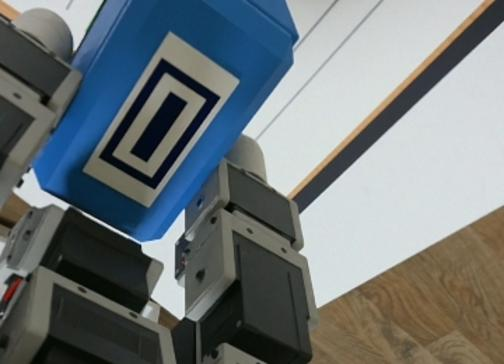

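Request:
wait(seconds=0.1, cameras=["room_a","room_b"])

Request:
zoom_image(camera="room_a", region=[395, 120, 445, 160])

Request:
zoom_image(camera="room_b", region=[96, 342, 124, 370])

Scene clock: 398.00 s.
Joint torques (N m): arm1=[-2.67 -19.25 13.79 0.38 0.16 -0.02] | arm2=[-1.61 -15.03 13.05 0.46 0.1 -0.09] | arm3=[1.67 -22.24 11.23 0.43 0.14 -0.08]
Heat: arm1: hottest joint3_rad 43 °C; arm2: hottest joint3_rad 48 °C; arm3: hottest joint3_rad 45 °C.
Joint velocities: within noise
arm1.joint_positions: joint1_rad=-2.032 joint2_rad=+1.851 joint3_rad=+1.720 joint4_rad=-1.472 joint5_rad=-0.002 joint6_rad=-0.316 hand_index_mcp=+0.743 hand_index_abd=-0.044 hand_index_pip=+0.580 hand_index_dip=+0.696 hand_middle_mcp=+0.957 hand_middle_abd=+0.000 hand_middle_pip=+0.965 hand_middle_dip=+0.968 hand_ring_mcp=+0.753 hand_ring_abd=+0.112 hand_ring_pip=+0.581 hand_ring_dip=+0.696 hand_thumb_cmc=+0.716 hand_thumb_axl=+0.677 hand_thumb_mcp=+0.218 hand_thumb_ipl=+0.168 hand_current_limit=+0.650 hand_speed=-0.600
arm1.joint_status: not commanded
arm1.hand_state: goal,blocked,goal,goal,goal,goal,goal,goal,goal,blocked,goal,goal,goal,goal,goal,goal
arm1.index_mcp_current_ma: -16
arm1.index_abd_current_ma: 455
arm1.index_pip_current_ma: -3
arm1.index_dip_current_ma: 7
arm1.middle_mcp_current_ma: -26
arm1.middle_abd_current_ma: 0
arm1.middle_pip_current_ma: -13
arm1.middle_dip_current_ma: -7
arm1.ring_mcp_current_ma: 6
arm1.ring_abd_current_ma: -452
arm1.ring_pip_current_ma: 1
arm1.ring_dip_current_ma: -4
arm1.thumb_cmc_current_ma: -8
arm1.thumb_axl_current_ma: 9
arm1.thumb_mcp_current_ma: -18
arm1.thumb_ipl_current_ma: -12
arm1.hand_goal_index_mcp: 0.754
arm1.hand_goal_index_abd: -0.650
arm1.hand_goal_index_pip: 0.576
arm1.hand_goal_index_dip: 0.696
arm1.hand_goal_middle_mcp: 0.970
arm1.hand_goal_middle_abd: 0.000
arm1.hand_goal_middle_pip: 0.970
arm1.hand_goal_middle_dip: 0.970
arm1.hand_goal_ring_mcp: 0.754
arm1.hand_goal_ring_abd: 0.650
arm1.hand_goal_ring_pip: 0.576
arm1.hand_goal_ring_dip: 0.696
arm1.hand_goal_thumb_cmc: 0.714
arm1.hand_goal_thumb_axl: 0.678
arm1.hand_goal_thumb_mcp: 0.226
arm1.hand_goal_thumb_ipl: 0.168
arm1.hand: x=+0.3316 y=-1.6053 z=+0.9893 quat_wxyz=(-0.016, +0.996, +0.091, +0.005)
arm1.hand_target: x=+0.3244 y=-1.6193 z=+1.0351 quat_wxyz=(+0.024, +0.996, +0.087, -0.004)
arm1.hand_status: off_target (0.049 m and 4.7 deg from the pose sent, 0.077 m and 3.8 deg at the start)
arm2.joint_positions: joint1_rad=-0.297 joint2_rad=+1.646 joint3_rad=+1.447 joint4_rad=-1.379 joint5_rad=-0.004 joint6_rad=+0.010 hand_index_mcp=+0.758 hand_index_abd=-0.021 hand_index_pip=+0.579 hand_index_dip=+0.695 hand_middle_mcp=+0.956 hand_middle_abd=-0.004 hand_middle_pip=+0.961 hand_middle_dip=+0.965 hand_ring_mcp=+0.759 hand_ring_abd=+0.012 hand_ring_pip=+0.573 hand_ring_dip=+0.687 hand_thumb_cmc=+0.727 hand_thumb_axl=+0.677 hand_thumb_mcp=+0.214 hand_thumb_ipl=+0.168 hand_current_limit=+0.400 hand_speed=-0.600
arm2.joint_status: not commanded
arm2.hand_state: goal,blocked,goal,goal,goal,goal,goal,goal,goal,goal,goal,goal,goal,goal,goal,goal
arm2.index_mcp_current_ma: -7
arm2.index_abd_current_ma: -16
arm2.index_pip_current_ma: 15
arm2.index_dip_current_ma: -12
arm2.middle_mcp_current_ma: -12
arm2.middle_abd_current_ma: 16
arm2.middle_pip_current_ma: -5
arm2.middle_dip_current_ma: -17
arm2.ring_mcp_current_ma: 3
arm2.ring_abd_current_ma: -1
arm2.ring_pip_current_ma: -5
arm2.ring_dip_current_ma: 17
arm2.thumb_cmc_current_ma: 16
arm2.thumb_axl_current_ma: 3
arm2.thumb_mcp_current_ma: -14
arm2.thumb_ipl_current_ma: -9
arm2.hand_goal_index_mcp: 0.754
arm2.hand_goal_index_abd: 0.000
arm2.hand_goal_index_pip: 0.576
arm2.hand_goal_index_dip: 0.696
arm2.hand_goal_middle_mcp: 0.970
arm2.hand_goal_middle_abd: 0.000
arm2.hand_goal_middle_pip: 0.970
arm2.hand_goal_middle_dip: 0.970
arm2.hand_goal_ring_mcp: 0.754
arm2.hand_goal_ring_abd: 0.000
arm2.hand_goal_ring_pip: 0.576
arm2.hand_goal_ring_dip: 0.696
arm2.hand_goal_thumb_cmc: 0.714
arm2.hand_goal_thumb_axl: 0.678
arm2.hand_goal_thumb_mcp: 0.226
arm2.hand_goal_thumb_ipl: 0.168
arm2.hand: x=+0.6339 y=+0.3596 z=+1.0719 quat_wxyz=(-0.007, +0.553, +0.833, -0.002)
arm2.hand_target: x=+0.6459 y=+0.3624 z=+1.0996 quat_wxyz=(+0.008, +0.553, +0.833, +0.019)
arm2.hand_status: not commanded
arm3.joint_positions: joint1_rad=+0.904 joint2_rad=+2.229 joint3_rad=+2.433 joint4_rad=-1.685 joint5_rad=+0.008 joint6_rad=+1.581 hand_index_mcp=+0.748 hand_index_abd=+0.003 hand_index_pip=+0.571 hand_index_dip=+0.701 hand_middle_mcp=+0.960 hand_middle_abd=+0.000 hand_middle_pip=+0.966 hand_middle_dip=+0.968 hand_ring_mcp=+0.748 hand_ring_abd=+0.007 hand_ring_pip=+0.570 hand_ring_dip=+0.698 hand_thumb_cmc=+0.719 hand_thumb_axl=+0.677 hand_thumb_mcp=+0.221 hand_thumb_ipl=+0.168 hand_current_limit=+0.400 hand_speed=-0.600
arm3.joint_status: not commanded
arm3.hand_state: goal,goal,goal,goal,goal,goal,goal,goal,goal,goal,goal,goal,goal,goal,goal,goal
arm3.index_mcp_current_ma: -3
arm3.index_abd_current_ma: 7
arm3.index_pip_current_ma: -1
arm3.index_dip_current_ma: -5
arm3.middle_mcp_current_ma: -10
arm3.middle_abd_current_ma: 8
arm3.middle_pip_current_ma: -2
arm3.middle_dip_current_ma: 13
arm3.ring_mcp_current_ma: 6
arm3.ring_abd_current_ma: -8
arm3.ring_pip_current_ma: 3
arm3.ring_dip_current_ma: -8
arm3.thumb_cmc_current_ma: 9
arm3.thumb_axl_current_ma: -11
arm3.thumb_mcp_current_ma: -2
arm3.thumb_ipl_current_ma: 13
arm3.hand_goal_index_mcp: 0.754
arm3.hand_goal_index_abd: 0.000
arm3.hand_goal_index_pip: 0.576
arm3.hand_goal_index_dip: 0.696
arm3.hand_goal_middle_mcp: 0.970
arm3.hand_goal_middle_abd: 0.000
arm3.hand_goal_middle_pip: 0.970
arm3.hand_goal_middle_dip: 0.970
arm3.hand_goal_ring_mcp: 0.754
arm3.hand_goal_ring_abd: 0.000
arm3.hand_goal_ring_pip: 0.576
arm3.hand_goal_ring_dip: 0.696
arm3.hand_goal_thumb_cmc: 0.714
arm3.hand_goal_thumb_axl: 0.678
arm3.hand_goal_thumb_mcp: 0.226
arm3.hand_goal_thumb_ipl: 0.168
arm3.hand: x=-0.4964 y=+1.4951 z=+0.9914 quat_wxyz=(-0.024, +0.680, +0.732, +0.036)
arm3.hand_target: x=-0.4940 y=+1.4990 z=+1.0070 quat_wxyz=(-0.033, +0.679, +0.732, +0.046)
arm3.hand_status: not commanded
wait: 0.10 s; at rest from the start
Images, in order (width x height): room_a 672x504, room_b 672x504.

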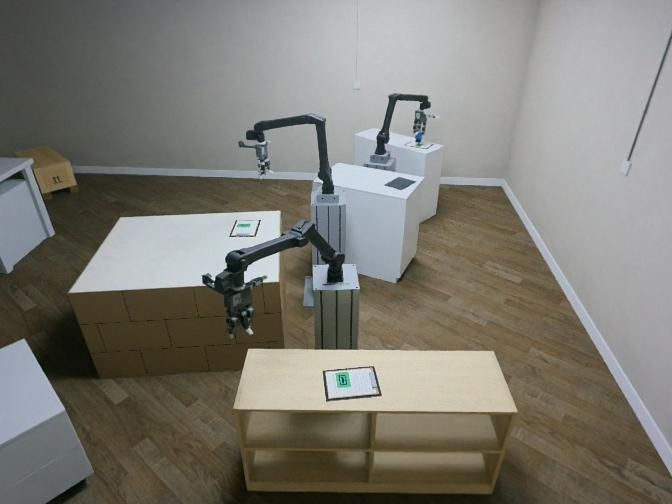

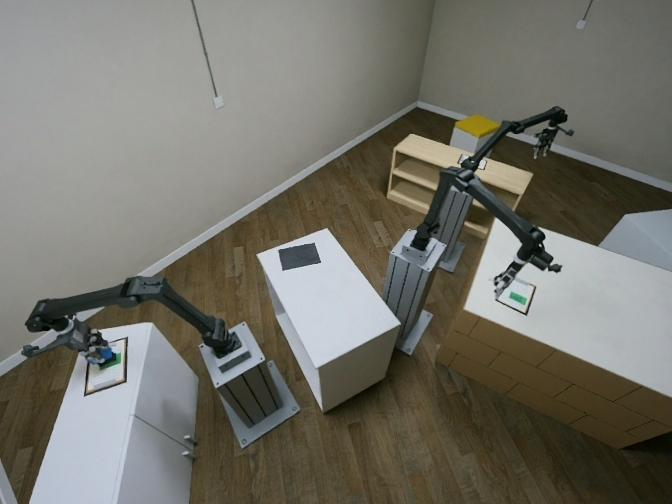

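Scaled by 10.080.

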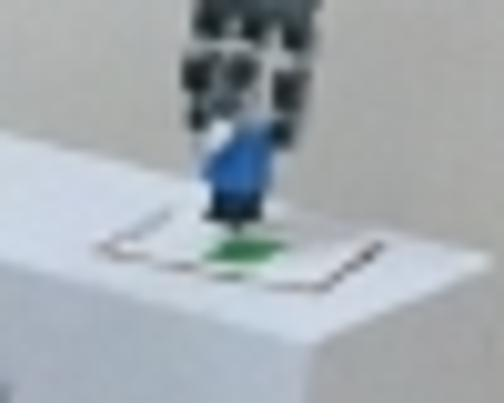

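Scaled by 18.000.

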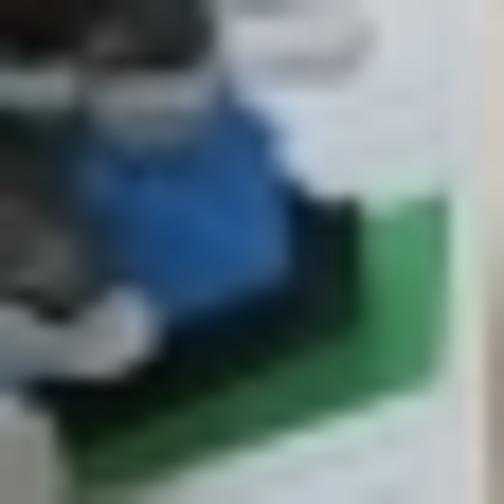

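Request:
move(arm1={"target":[0.3160,-1.6250,1.050,0.0240,0.9962,0.0872,-0.0040],"speed":0.06}, cameras=[])

Request:
move(arm1={"target":[0.3180,-1.6100,0.985,0.0030,0.9962,0.0872,-0.0010],"speed":0.05}, cameras=["arm2_cam_wrist","room_b"])

Request:
zoom_image(camera="room_b", region=[92, 340, 132, 380])

Request:
zoom_image(camera="arm2_cam_wrist", region=[330, 0, 530, 150])

Scene clock: 400.00 s.
Joint torques (N m): arm1=[-3.14 -18.26 13.93 0.36 0.15 -0.1] | arm2=[-1.61 -15.03 13.04 0.46 0.1 -0.09] | arm3=[1.49 -22.24 11.23 0.44 0.14 -0.07]
Heat: arm1: hottest joint3_rad 44 °C; arm2: hottest joint3_rad 48 °C; arm3: hottest joint3_rad 45 °C.
move: arm1 off_target
Joint velocities: within noise
arm1.joint_positions: joint1_rad=-2.039 joint2_rad=+1.851 joint3_rad=+1.775 joint4_rad=-1.516 joint5_rad=-0.002 joint6_rad=-0.318 hand_index_mcp=+0.743 hand_index_abd=-0.044 hand_index_pip=+0.580 hand_index_dip=+0.696 hand_middle_mcp=+0.957 hand_middle_abd=+0.000 hand_middle_pip=+0.965 hand_middle_dip=+0.968 hand_ring_mcp=+0.753 hand_ring_abd=+0.112 hand_ring_pip=+0.582 hand_ring_dip=+0.696 hand_thumb_cmc=+0.716 hand_thumb_axl=+0.677 hand_thumb_mcp=+0.218 hand_thumb_ipl=+0.168 hand_current_limit=+0.650 hand_speed=-0.600
arm1.joint_status: not commanded
arm1.hand_state: goal,blocked,goal,goal,goal,goal,goal,goal,goal,blocked,goal,goal,goal,goal,goal,goal
arm1.index_mcp_current_ma: -17
arm1.index_abd_current_ma: 452
arm1.index_pip_current_ma: 3
arm1.index_dip_current_ma: 1
arm1.middle_mcp_current_ma: -21
arm1.middle_abd_current_ma: 2
arm1.middle_pip_current_ma: -10
arm1.middle_dip_current_ma: -4
arm1.ring_mcp_current_ma: 6
arm1.ring_abd_current_ma: -453
arm1.ring_pip_current_ma: 6
arm1.ring_dip_current_ma: 0
arm1.thumb_cmc_current_ma: -9
arm1.thumb_axl_current_ma: 8
arm1.thumb_mcp_current_ma: -24
arm1.thumb_ipl_current_ma: -8
arm1.hand_goal_index_mcp: 0.754
arm1.hand_goal_index_abd: -0.650
arm1.hand_goal_index_pip: 0.576
arm1.hand_goal_index_dip: 0.696
arm1.hand_goal_middle_mcp: 0.970
arm1.hand_goal_middle_abd: 0.000
arm1.hand_goal_middle_pip: 0.970
arm1.hand_goal_middle_dip: 0.970
arm1.hand_goal_ring_mcp: 0.754
arm1.hand_goal_ring_abd: 0.650
arm1.hand_goal_ring_pip: 0.576
arm1.hand_goal_ring_dip: 0.696
arm1.hand_goal_thumb_cmc: 0.714
arm1.hand_goal_thumb_axl: 0.678
arm1.hand_goal_thumb_mcp: 0.226
arm1.hand_goal_thumb_ipl: 0.168
arm1.hand: x=+0.3267 y=-1.6098 z=+1.0112 quat_wxyz=(-0.011, +0.996, +0.089, +0.003)
arm1.hand_target: x=+0.3162 y=-1.6226 z=+1.0502 quat_wxyz=(+0.024, +0.996, +0.087, -0.005)
arm1.hand_status: off_target (0.043 m and 4.1 deg from the pose sent, 0.066 m and 4.7 deg at the start)
arm2, arm3: as last shown
arm2.index_mcp_current_ma: 4
arm2.index_abd_current_ma: -15
arm2.index_pip_current_ma: -5
arm2.index_dip_current_ma: -8
arm2.middle_mcp_current_ma: -35
arm2.middle_abd_current_ma: 2
arm2.middle_pip_current_ma: -16
arm2.middle_dip_current_ma: 6
arm2.ring_mcp_current_ma: 25
arm2.ring_abd_current_ma: 14
arm2.ring_pip_current_ma: 13
arm2.ring_dip_current_ma: -2
arm2.thumb_cmc_current_ma: 0
arm2.thumb_axl_current_ma: 10
arm2.thumb_mcp_current_ma: -5
arm2.thumb_ipl_current_ma: 3
arm3.index_mcp_current_ma: -4
arm3.index_abd_current_ma: 3
arm3.index_pip_current_ma: 2
arm3.index_dip_current_ma: -2
arm3.middle_mcp_current_ma: -12
arm3.middle_abd_current_ma: 3
arm3.middle_pip_current_ma: -5
arm3.middle_dip_current_ma: 11
arm3.ring_abd_current_ma: -4
arm3.ring_pip_current_ma: 4
arm3.ring_dip_current_ma: -3
arm3.thumb_cmc_current_ma: 13
arm3.thumb_axl_current_ma: -7
arm3.thumb_mcp_current_ma: -3
arm3.thumb_ipl_current_ma: 8

Scene clock: 401.87 s.
Joint torques (N m): arm1=[-3.08 -17.38 8.88 0.95 0.31 -0.1] | arm2=[-1.61 -15.03 13.05 0.47 0.1 -0.08] | arm3=[1.44 -22.18 11.22 0.43 0.14 -0.07]
Heat: arm1: hottest joint3_rad 44 °C; arm2: hottest joint3_rad 48 °C; arm3: hottest joint3_rad 45 °C.
move: arm1 done
Joint velocities: within noise
arm1.joint_positions: joint1_rad=-2.039 joint2_rad=+1.851 joint3_rad=+1.690 joint4_rad=-1.417 joint5_rad=-0.002 joint6_rad=-0.318 hand_index_mcp=+0.743 hand_index_abd=-0.044 hand_index_pip=+0.580 hand_index_dip=+0.696 hand_middle_mcp=+0.957 hand_middle_abd=+0.000 hand_middle_pip=+0.965 hand_middle_dip=+0.968 hand_ring_mcp=+0.753 hand_ring_abd=+0.112 hand_ring_pip=+0.582 hand_ring_dip=+0.696 hand_thumb_cmc=+0.716 hand_thumb_axl=+0.677 hand_thumb_mcp=+0.218 hand_thumb_ipl=+0.168 hand_current_limit=+0.650 hand_speed=-0.600
arm1.joint_status: not commanded
arm1.hand_state: goal,blocked,goal,goal,goal,goal,goal,goal,goal,blocked,goal,goal,goal,goal,goal,goal
arm1.index_mcp_current_ma: -13
arm1.index_abd_current_ma: 459
arm1.index_pip_current_ma: 1
arm1.index_dip_current_ma: 2
arm1.middle_mcp_current_ma: -22
arm1.middle_abd_current_ma: 0
arm1.middle_pip_current_ma: -9
arm1.middle_dip_current_ma: -2
arm1.ring_mcp_current_ma: 9
arm1.ring_abd_current_ma: -455
arm1.ring_pip_current_ma: 6
arm1.ring_dip_current_ma: 4
arm1.thumb_cmc_current_ma: -7
arm1.thumb_axl_current_ma: 5
arm1.thumb_mcp_current_ma: -17
arm1.thumb_ipl_current_ma: -11
arm1.hand_goal_index_mcp: 0.754
arm1.hand_goal_index_abd: -0.650
arm1.hand_goal_index_pip: 0.576
arm1.hand_goal_index_dip: 0.696
arm1.hand_goal_middle_mcp: 0.970
arm1.hand_goal_middle_abd: 0.000
arm1.hand_goal_middle_pip: 0.970
arm1.hand_goal_middle_dip: 0.970
arm1.hand_goal_ring_mcp: 0.754
arm1.hand_goal_ring_abd: 0.650
arm1.hand_goal_ring_pip: 0.576
arm1.hand_goal_ring_dip: 0.696
arm1.hand_goal_thumb_cmc: 0.714
arm1.hand_goal_thumb_axl: 0.678
arm1.hand_goal_thumb_mcp: 0.226
arm1.hand_goal_thumb_ipl: 0.168
arm1.hand: x=+0.3268 y=-1.6091 z=+0.9797 quat_wxyz=(-0.004, +0.996, +0.089, +0.002)
arm1.hand_target: x=+0.3179 y=-1.6099 z=+0.9852 quat_wxyz=(+0.003, +0.996, +0.087, -0.001)
arm1.hand_status: done (0.010 m and 0.9 deg from the pose sent, 0.028 m and 1.7 deg at the start)
arm2, arm3: as last shown
arm2.index_mcp_current_ma: 5
arm2.index_abd_current_ma: -11
arm2.index_pip_current_ma: -16
arm2.index_dip_current_ma: 7
arm2.middle_mcp_current_ma: -18
arm2.middle_abd_current_ma: -7
arm2.middle_pip_current_ma: -4
arm2.middle_dip_current_ma: 2
arm2.ring_mcp_current_ma: 1
arm2.ring_abd_current_ma: -7
arm2.ring_pip_current_ma: 2
arm2.ring_dip_current_ma: 8
arm2.thumb_cmc_current_ma: 11
arm2.thumb_axl_current_ma: -6
arm2.thumb_mcp_current_ma: -13
arm2.thumb_ipl_current_ma: -8
arm3.index_mcp_current_ma: -2
arm3.index_abd_current_ma: 7
arm3.index_pip_current_ma: 0
arm3.index_dip_current_ma: 0
arm3.middle_mcp_current_ma: -6
arm3.middle_abd_current_ma: 6
arm3.middle_pip_current_ma: -3
arm3.middle_dip_current_ma: 12
arm3.ring_mcp_current_ma: 3
arm3.ring_abd_current_ma: -7
arm3.ring_pip_current_ma: 1
arm3.thumb_cmc_current_ma: 8
arm3.thumb_axl_current_ma: -8
arm3.thumb_mcp_current_ma: -5
arm3.thumb_ipl_current_ma: 10
Images, in order (width x height): arm2_cam_wrist 672x504, room_b 672x504.

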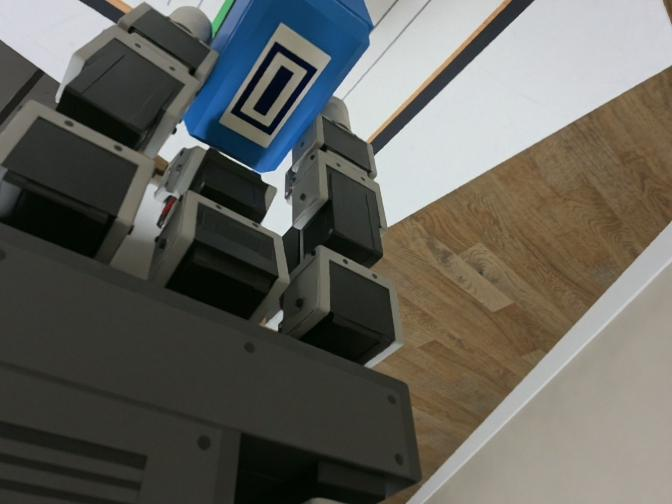

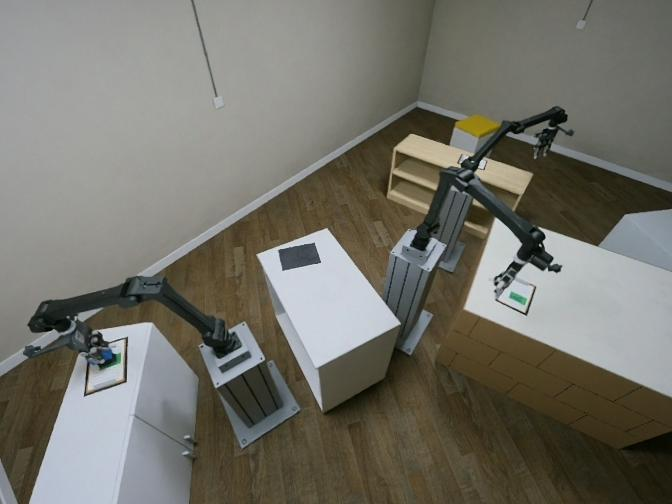

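Scaled by 12.600.

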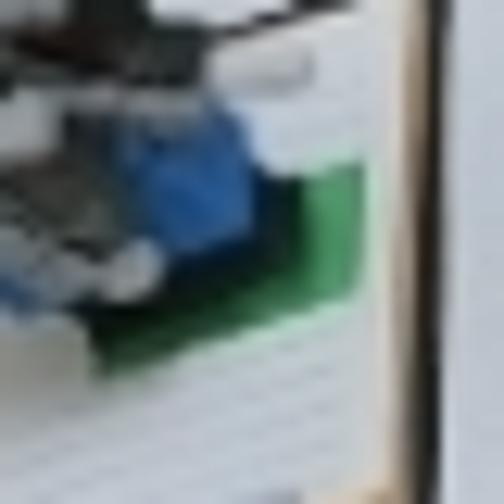

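Scaled by 2.520.

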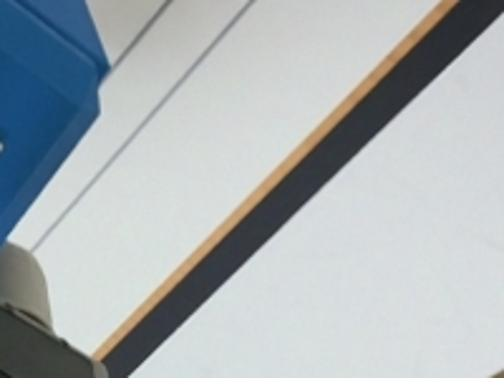

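Request:
move(arm1={"target":[0.3160,-1.6035,0.972,0.0050,0.9962,0.0872,-0.0010],"speed":0.04}, cameras=["arm2_cam_wrist","room_b"])

Request:
zoom_image(camera="room_b", region=[92, 340, 132, 380])

Request:
zoom_image(camera="arm2_cam_wrist", region=[330, 0, 530, 150])

Scene clock: 403.50 s.
Joint torques (N m): arm1=[-3.25 -18.49 8.23 1.29 0.27 -0.1] | arm2=[-1.61 -15.03 13.05 0.46 0.1 -0.09] | arm3=[1.61 -22.3 11.26 0.49 0.14 -0.07]
Heat: arm1: hottest joint3_rad 43 °C; arm2: hottest joint3_rad 48 °C; arm3: hottest joint3_rad 45 °C.
move: arm1 off_target
Joint velocities: within noise
arm1.joint_positions: joint1_rad=-2.042 joint2_rad=+1.851 joint3_rad=+1.643 joint4_rad=-1.382 joint5_rad=-0.002 joint6_rad=-0.324 hand_index_mcp=+0.753 hand_index_abd=-0.044 hand_index_pip=+0.587 hand_index_dip=+0.691 hand_middle_mcp=+0.957 hand_middle_abd=+0.000 hand_middle_pip=+0.965 hand_middle_dip=+0.968 hand_ring_mcp=+0.765 hand_ring_abd=+0.112 hand_ring_pip=+0.587 hand_ring_dip=+0.687 hand_thumb_cmc=+0.716 hand_thumb_axl=+0.677 hand_thumb_mcp=+0.218 hand_thumb_ipl=+0.168 hand_current_limit=+0.650 hand_speed=-0.600
arm1.joint_status: not commanded
arm1.hand_state: goal,blocked,goal,goal,goal,goal,goal,goal,goal,blocked,goal,goal,goal,goal,goal,goal
arm1.index_mcp_current_ma: -1
arm1.index_abd_current_ma: 452
arm1.index_pip_current_ma: 8
arm1.index_dip_current_ma: -3
arm1.middle_mcp_current_ma: -28
arm1.middle_abd_current_ma: 3
arm1.middle_pip_current_ma: -12
arm1.middle_dip_current_ma: -4
arm1.ring_mcp_current_ma: 17
arm1.ring_abd_current_ma: -455
arm1.ring_pip_current_ma: 12
arm1.ring_dip_current_ma: -4
arm1.thumb_cmc_current_ma: -8
arm1.thumb_axl_current_ma: 9
arm1.thumb_mcp_current_ma: -26
arm1.thumb_ipl_current_ma: -10
arm1.hand_goal_index_mcp: 0.754
arm1.hand_goal_index_abd: -0.650
arm1.hand_goal_index_pip: 0.576
arm1.hand_goal_index_dip: 0.696
arm1.hand_goal_middle_mcp: 0.970
arm1.hand_goal_middle_abd: 0.000
arm1.hand_goal_middle_pip: 0.970
arm1.hand_goal_middle_dip: 0.970
arm1.hand_goal_ring_mcp: 0.754
arm1.hand_goal_ring_abd: 0.650
arm1.hand_goal_ring_pip: 0.576
arm1.hand_goal_ring_dip: 0.696
arm1.hand_goal_thumb_cmc: 0.714
arm1.hand_goal_thumb_axl: 0.678
arm1.hand_goal_thumb_mcp: 0.226
arm1.hand_goal_thumb_ipl: 0.168
arm1.hand: x=+0.3259 y=-1.6029 z=+0.9612 quat_wxyz=(-0.010, +0.996, +0.091, +0.003)
arm1.hand_target: x=+0.3161 y=-1.6034 z=+0.9722 quat_wxyz=(+0.005, +0.996, +0.087, -0.001)
arm1.hand_status: off_target (0.015 m and 1.8 deg from the pose sent, 0.014 m and 1.2 deg at the start)
arm2, arm3: as last shown
arm2.index_mcp_current_ma: 10
arm2.index_abd_current_ma: -22
arm2.index_pip_current_ma: -4
arm2.index_dip_current_ma: 11
arm2.middle_mcp_current_ma: -24
arm2.middle_abd_current_ma: -4
arm2.middle_pip_current_ma: -22
arm2.middle_dip_current_ma: -15
arm2.ring_mcp_current_ma: 16
arm2.ring_abd_current_ma: -15
arm2.ring_pip_current_ma: 9
arm2.ring_dip_current_ma: 5
arm2.thumb_cmc_current_ma: 16
arm2.thumb_axl_current_ma: 6
arm2.thumb_mcp_current_ma: -5
arm2.thumb_ipl_current_ma: 3
arm3.index_mcp_current_ma: 0
arm3.index_abd_current_ma: 5
arm3.index_dip_current_ma: -6
arm3.middle_mcp_current_ma: -13
arm3.middle_abd_current_ma: 8
arm3.middle_pip_current_ma: -2
arm3.middle_dip_current_ma: 11
arm3.ring_mcp_current_ma: 4
arm3.ring_abd_current_ma: -6
arm3.ring_pip_current_ma: 2
arm3.ring_dip_current_ma: -9
arm3.thumb_axl_current_ma: -7
arm3.thumb_ipl_current_ma: 6
Images, in order (width x height): arm2_cam_wrist 672x504, room_b 672x504.

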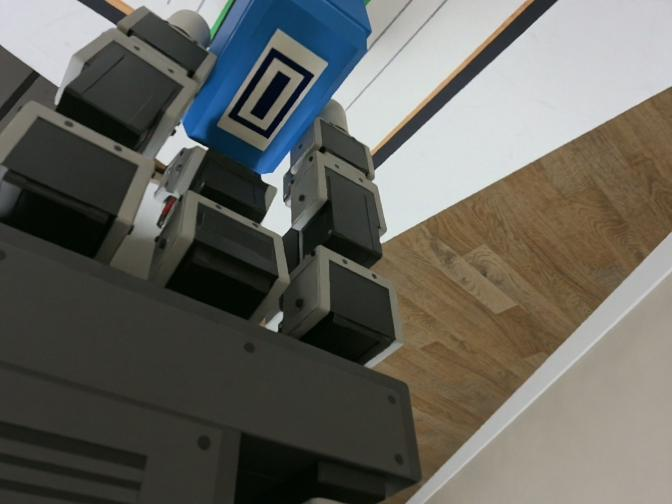

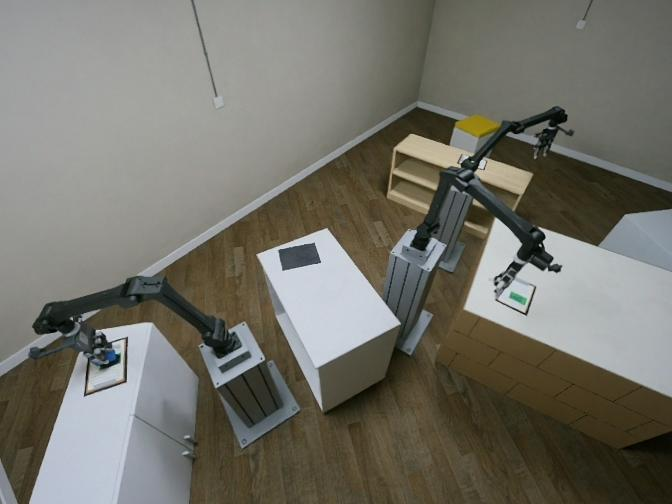

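Scaled by 12.600.

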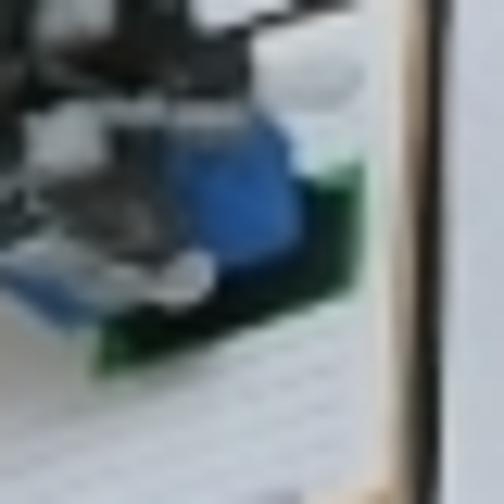

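Scaled by 2.520.

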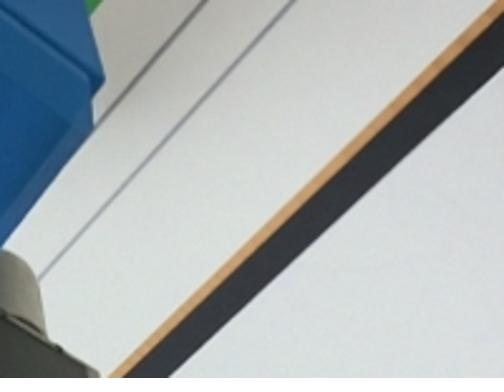

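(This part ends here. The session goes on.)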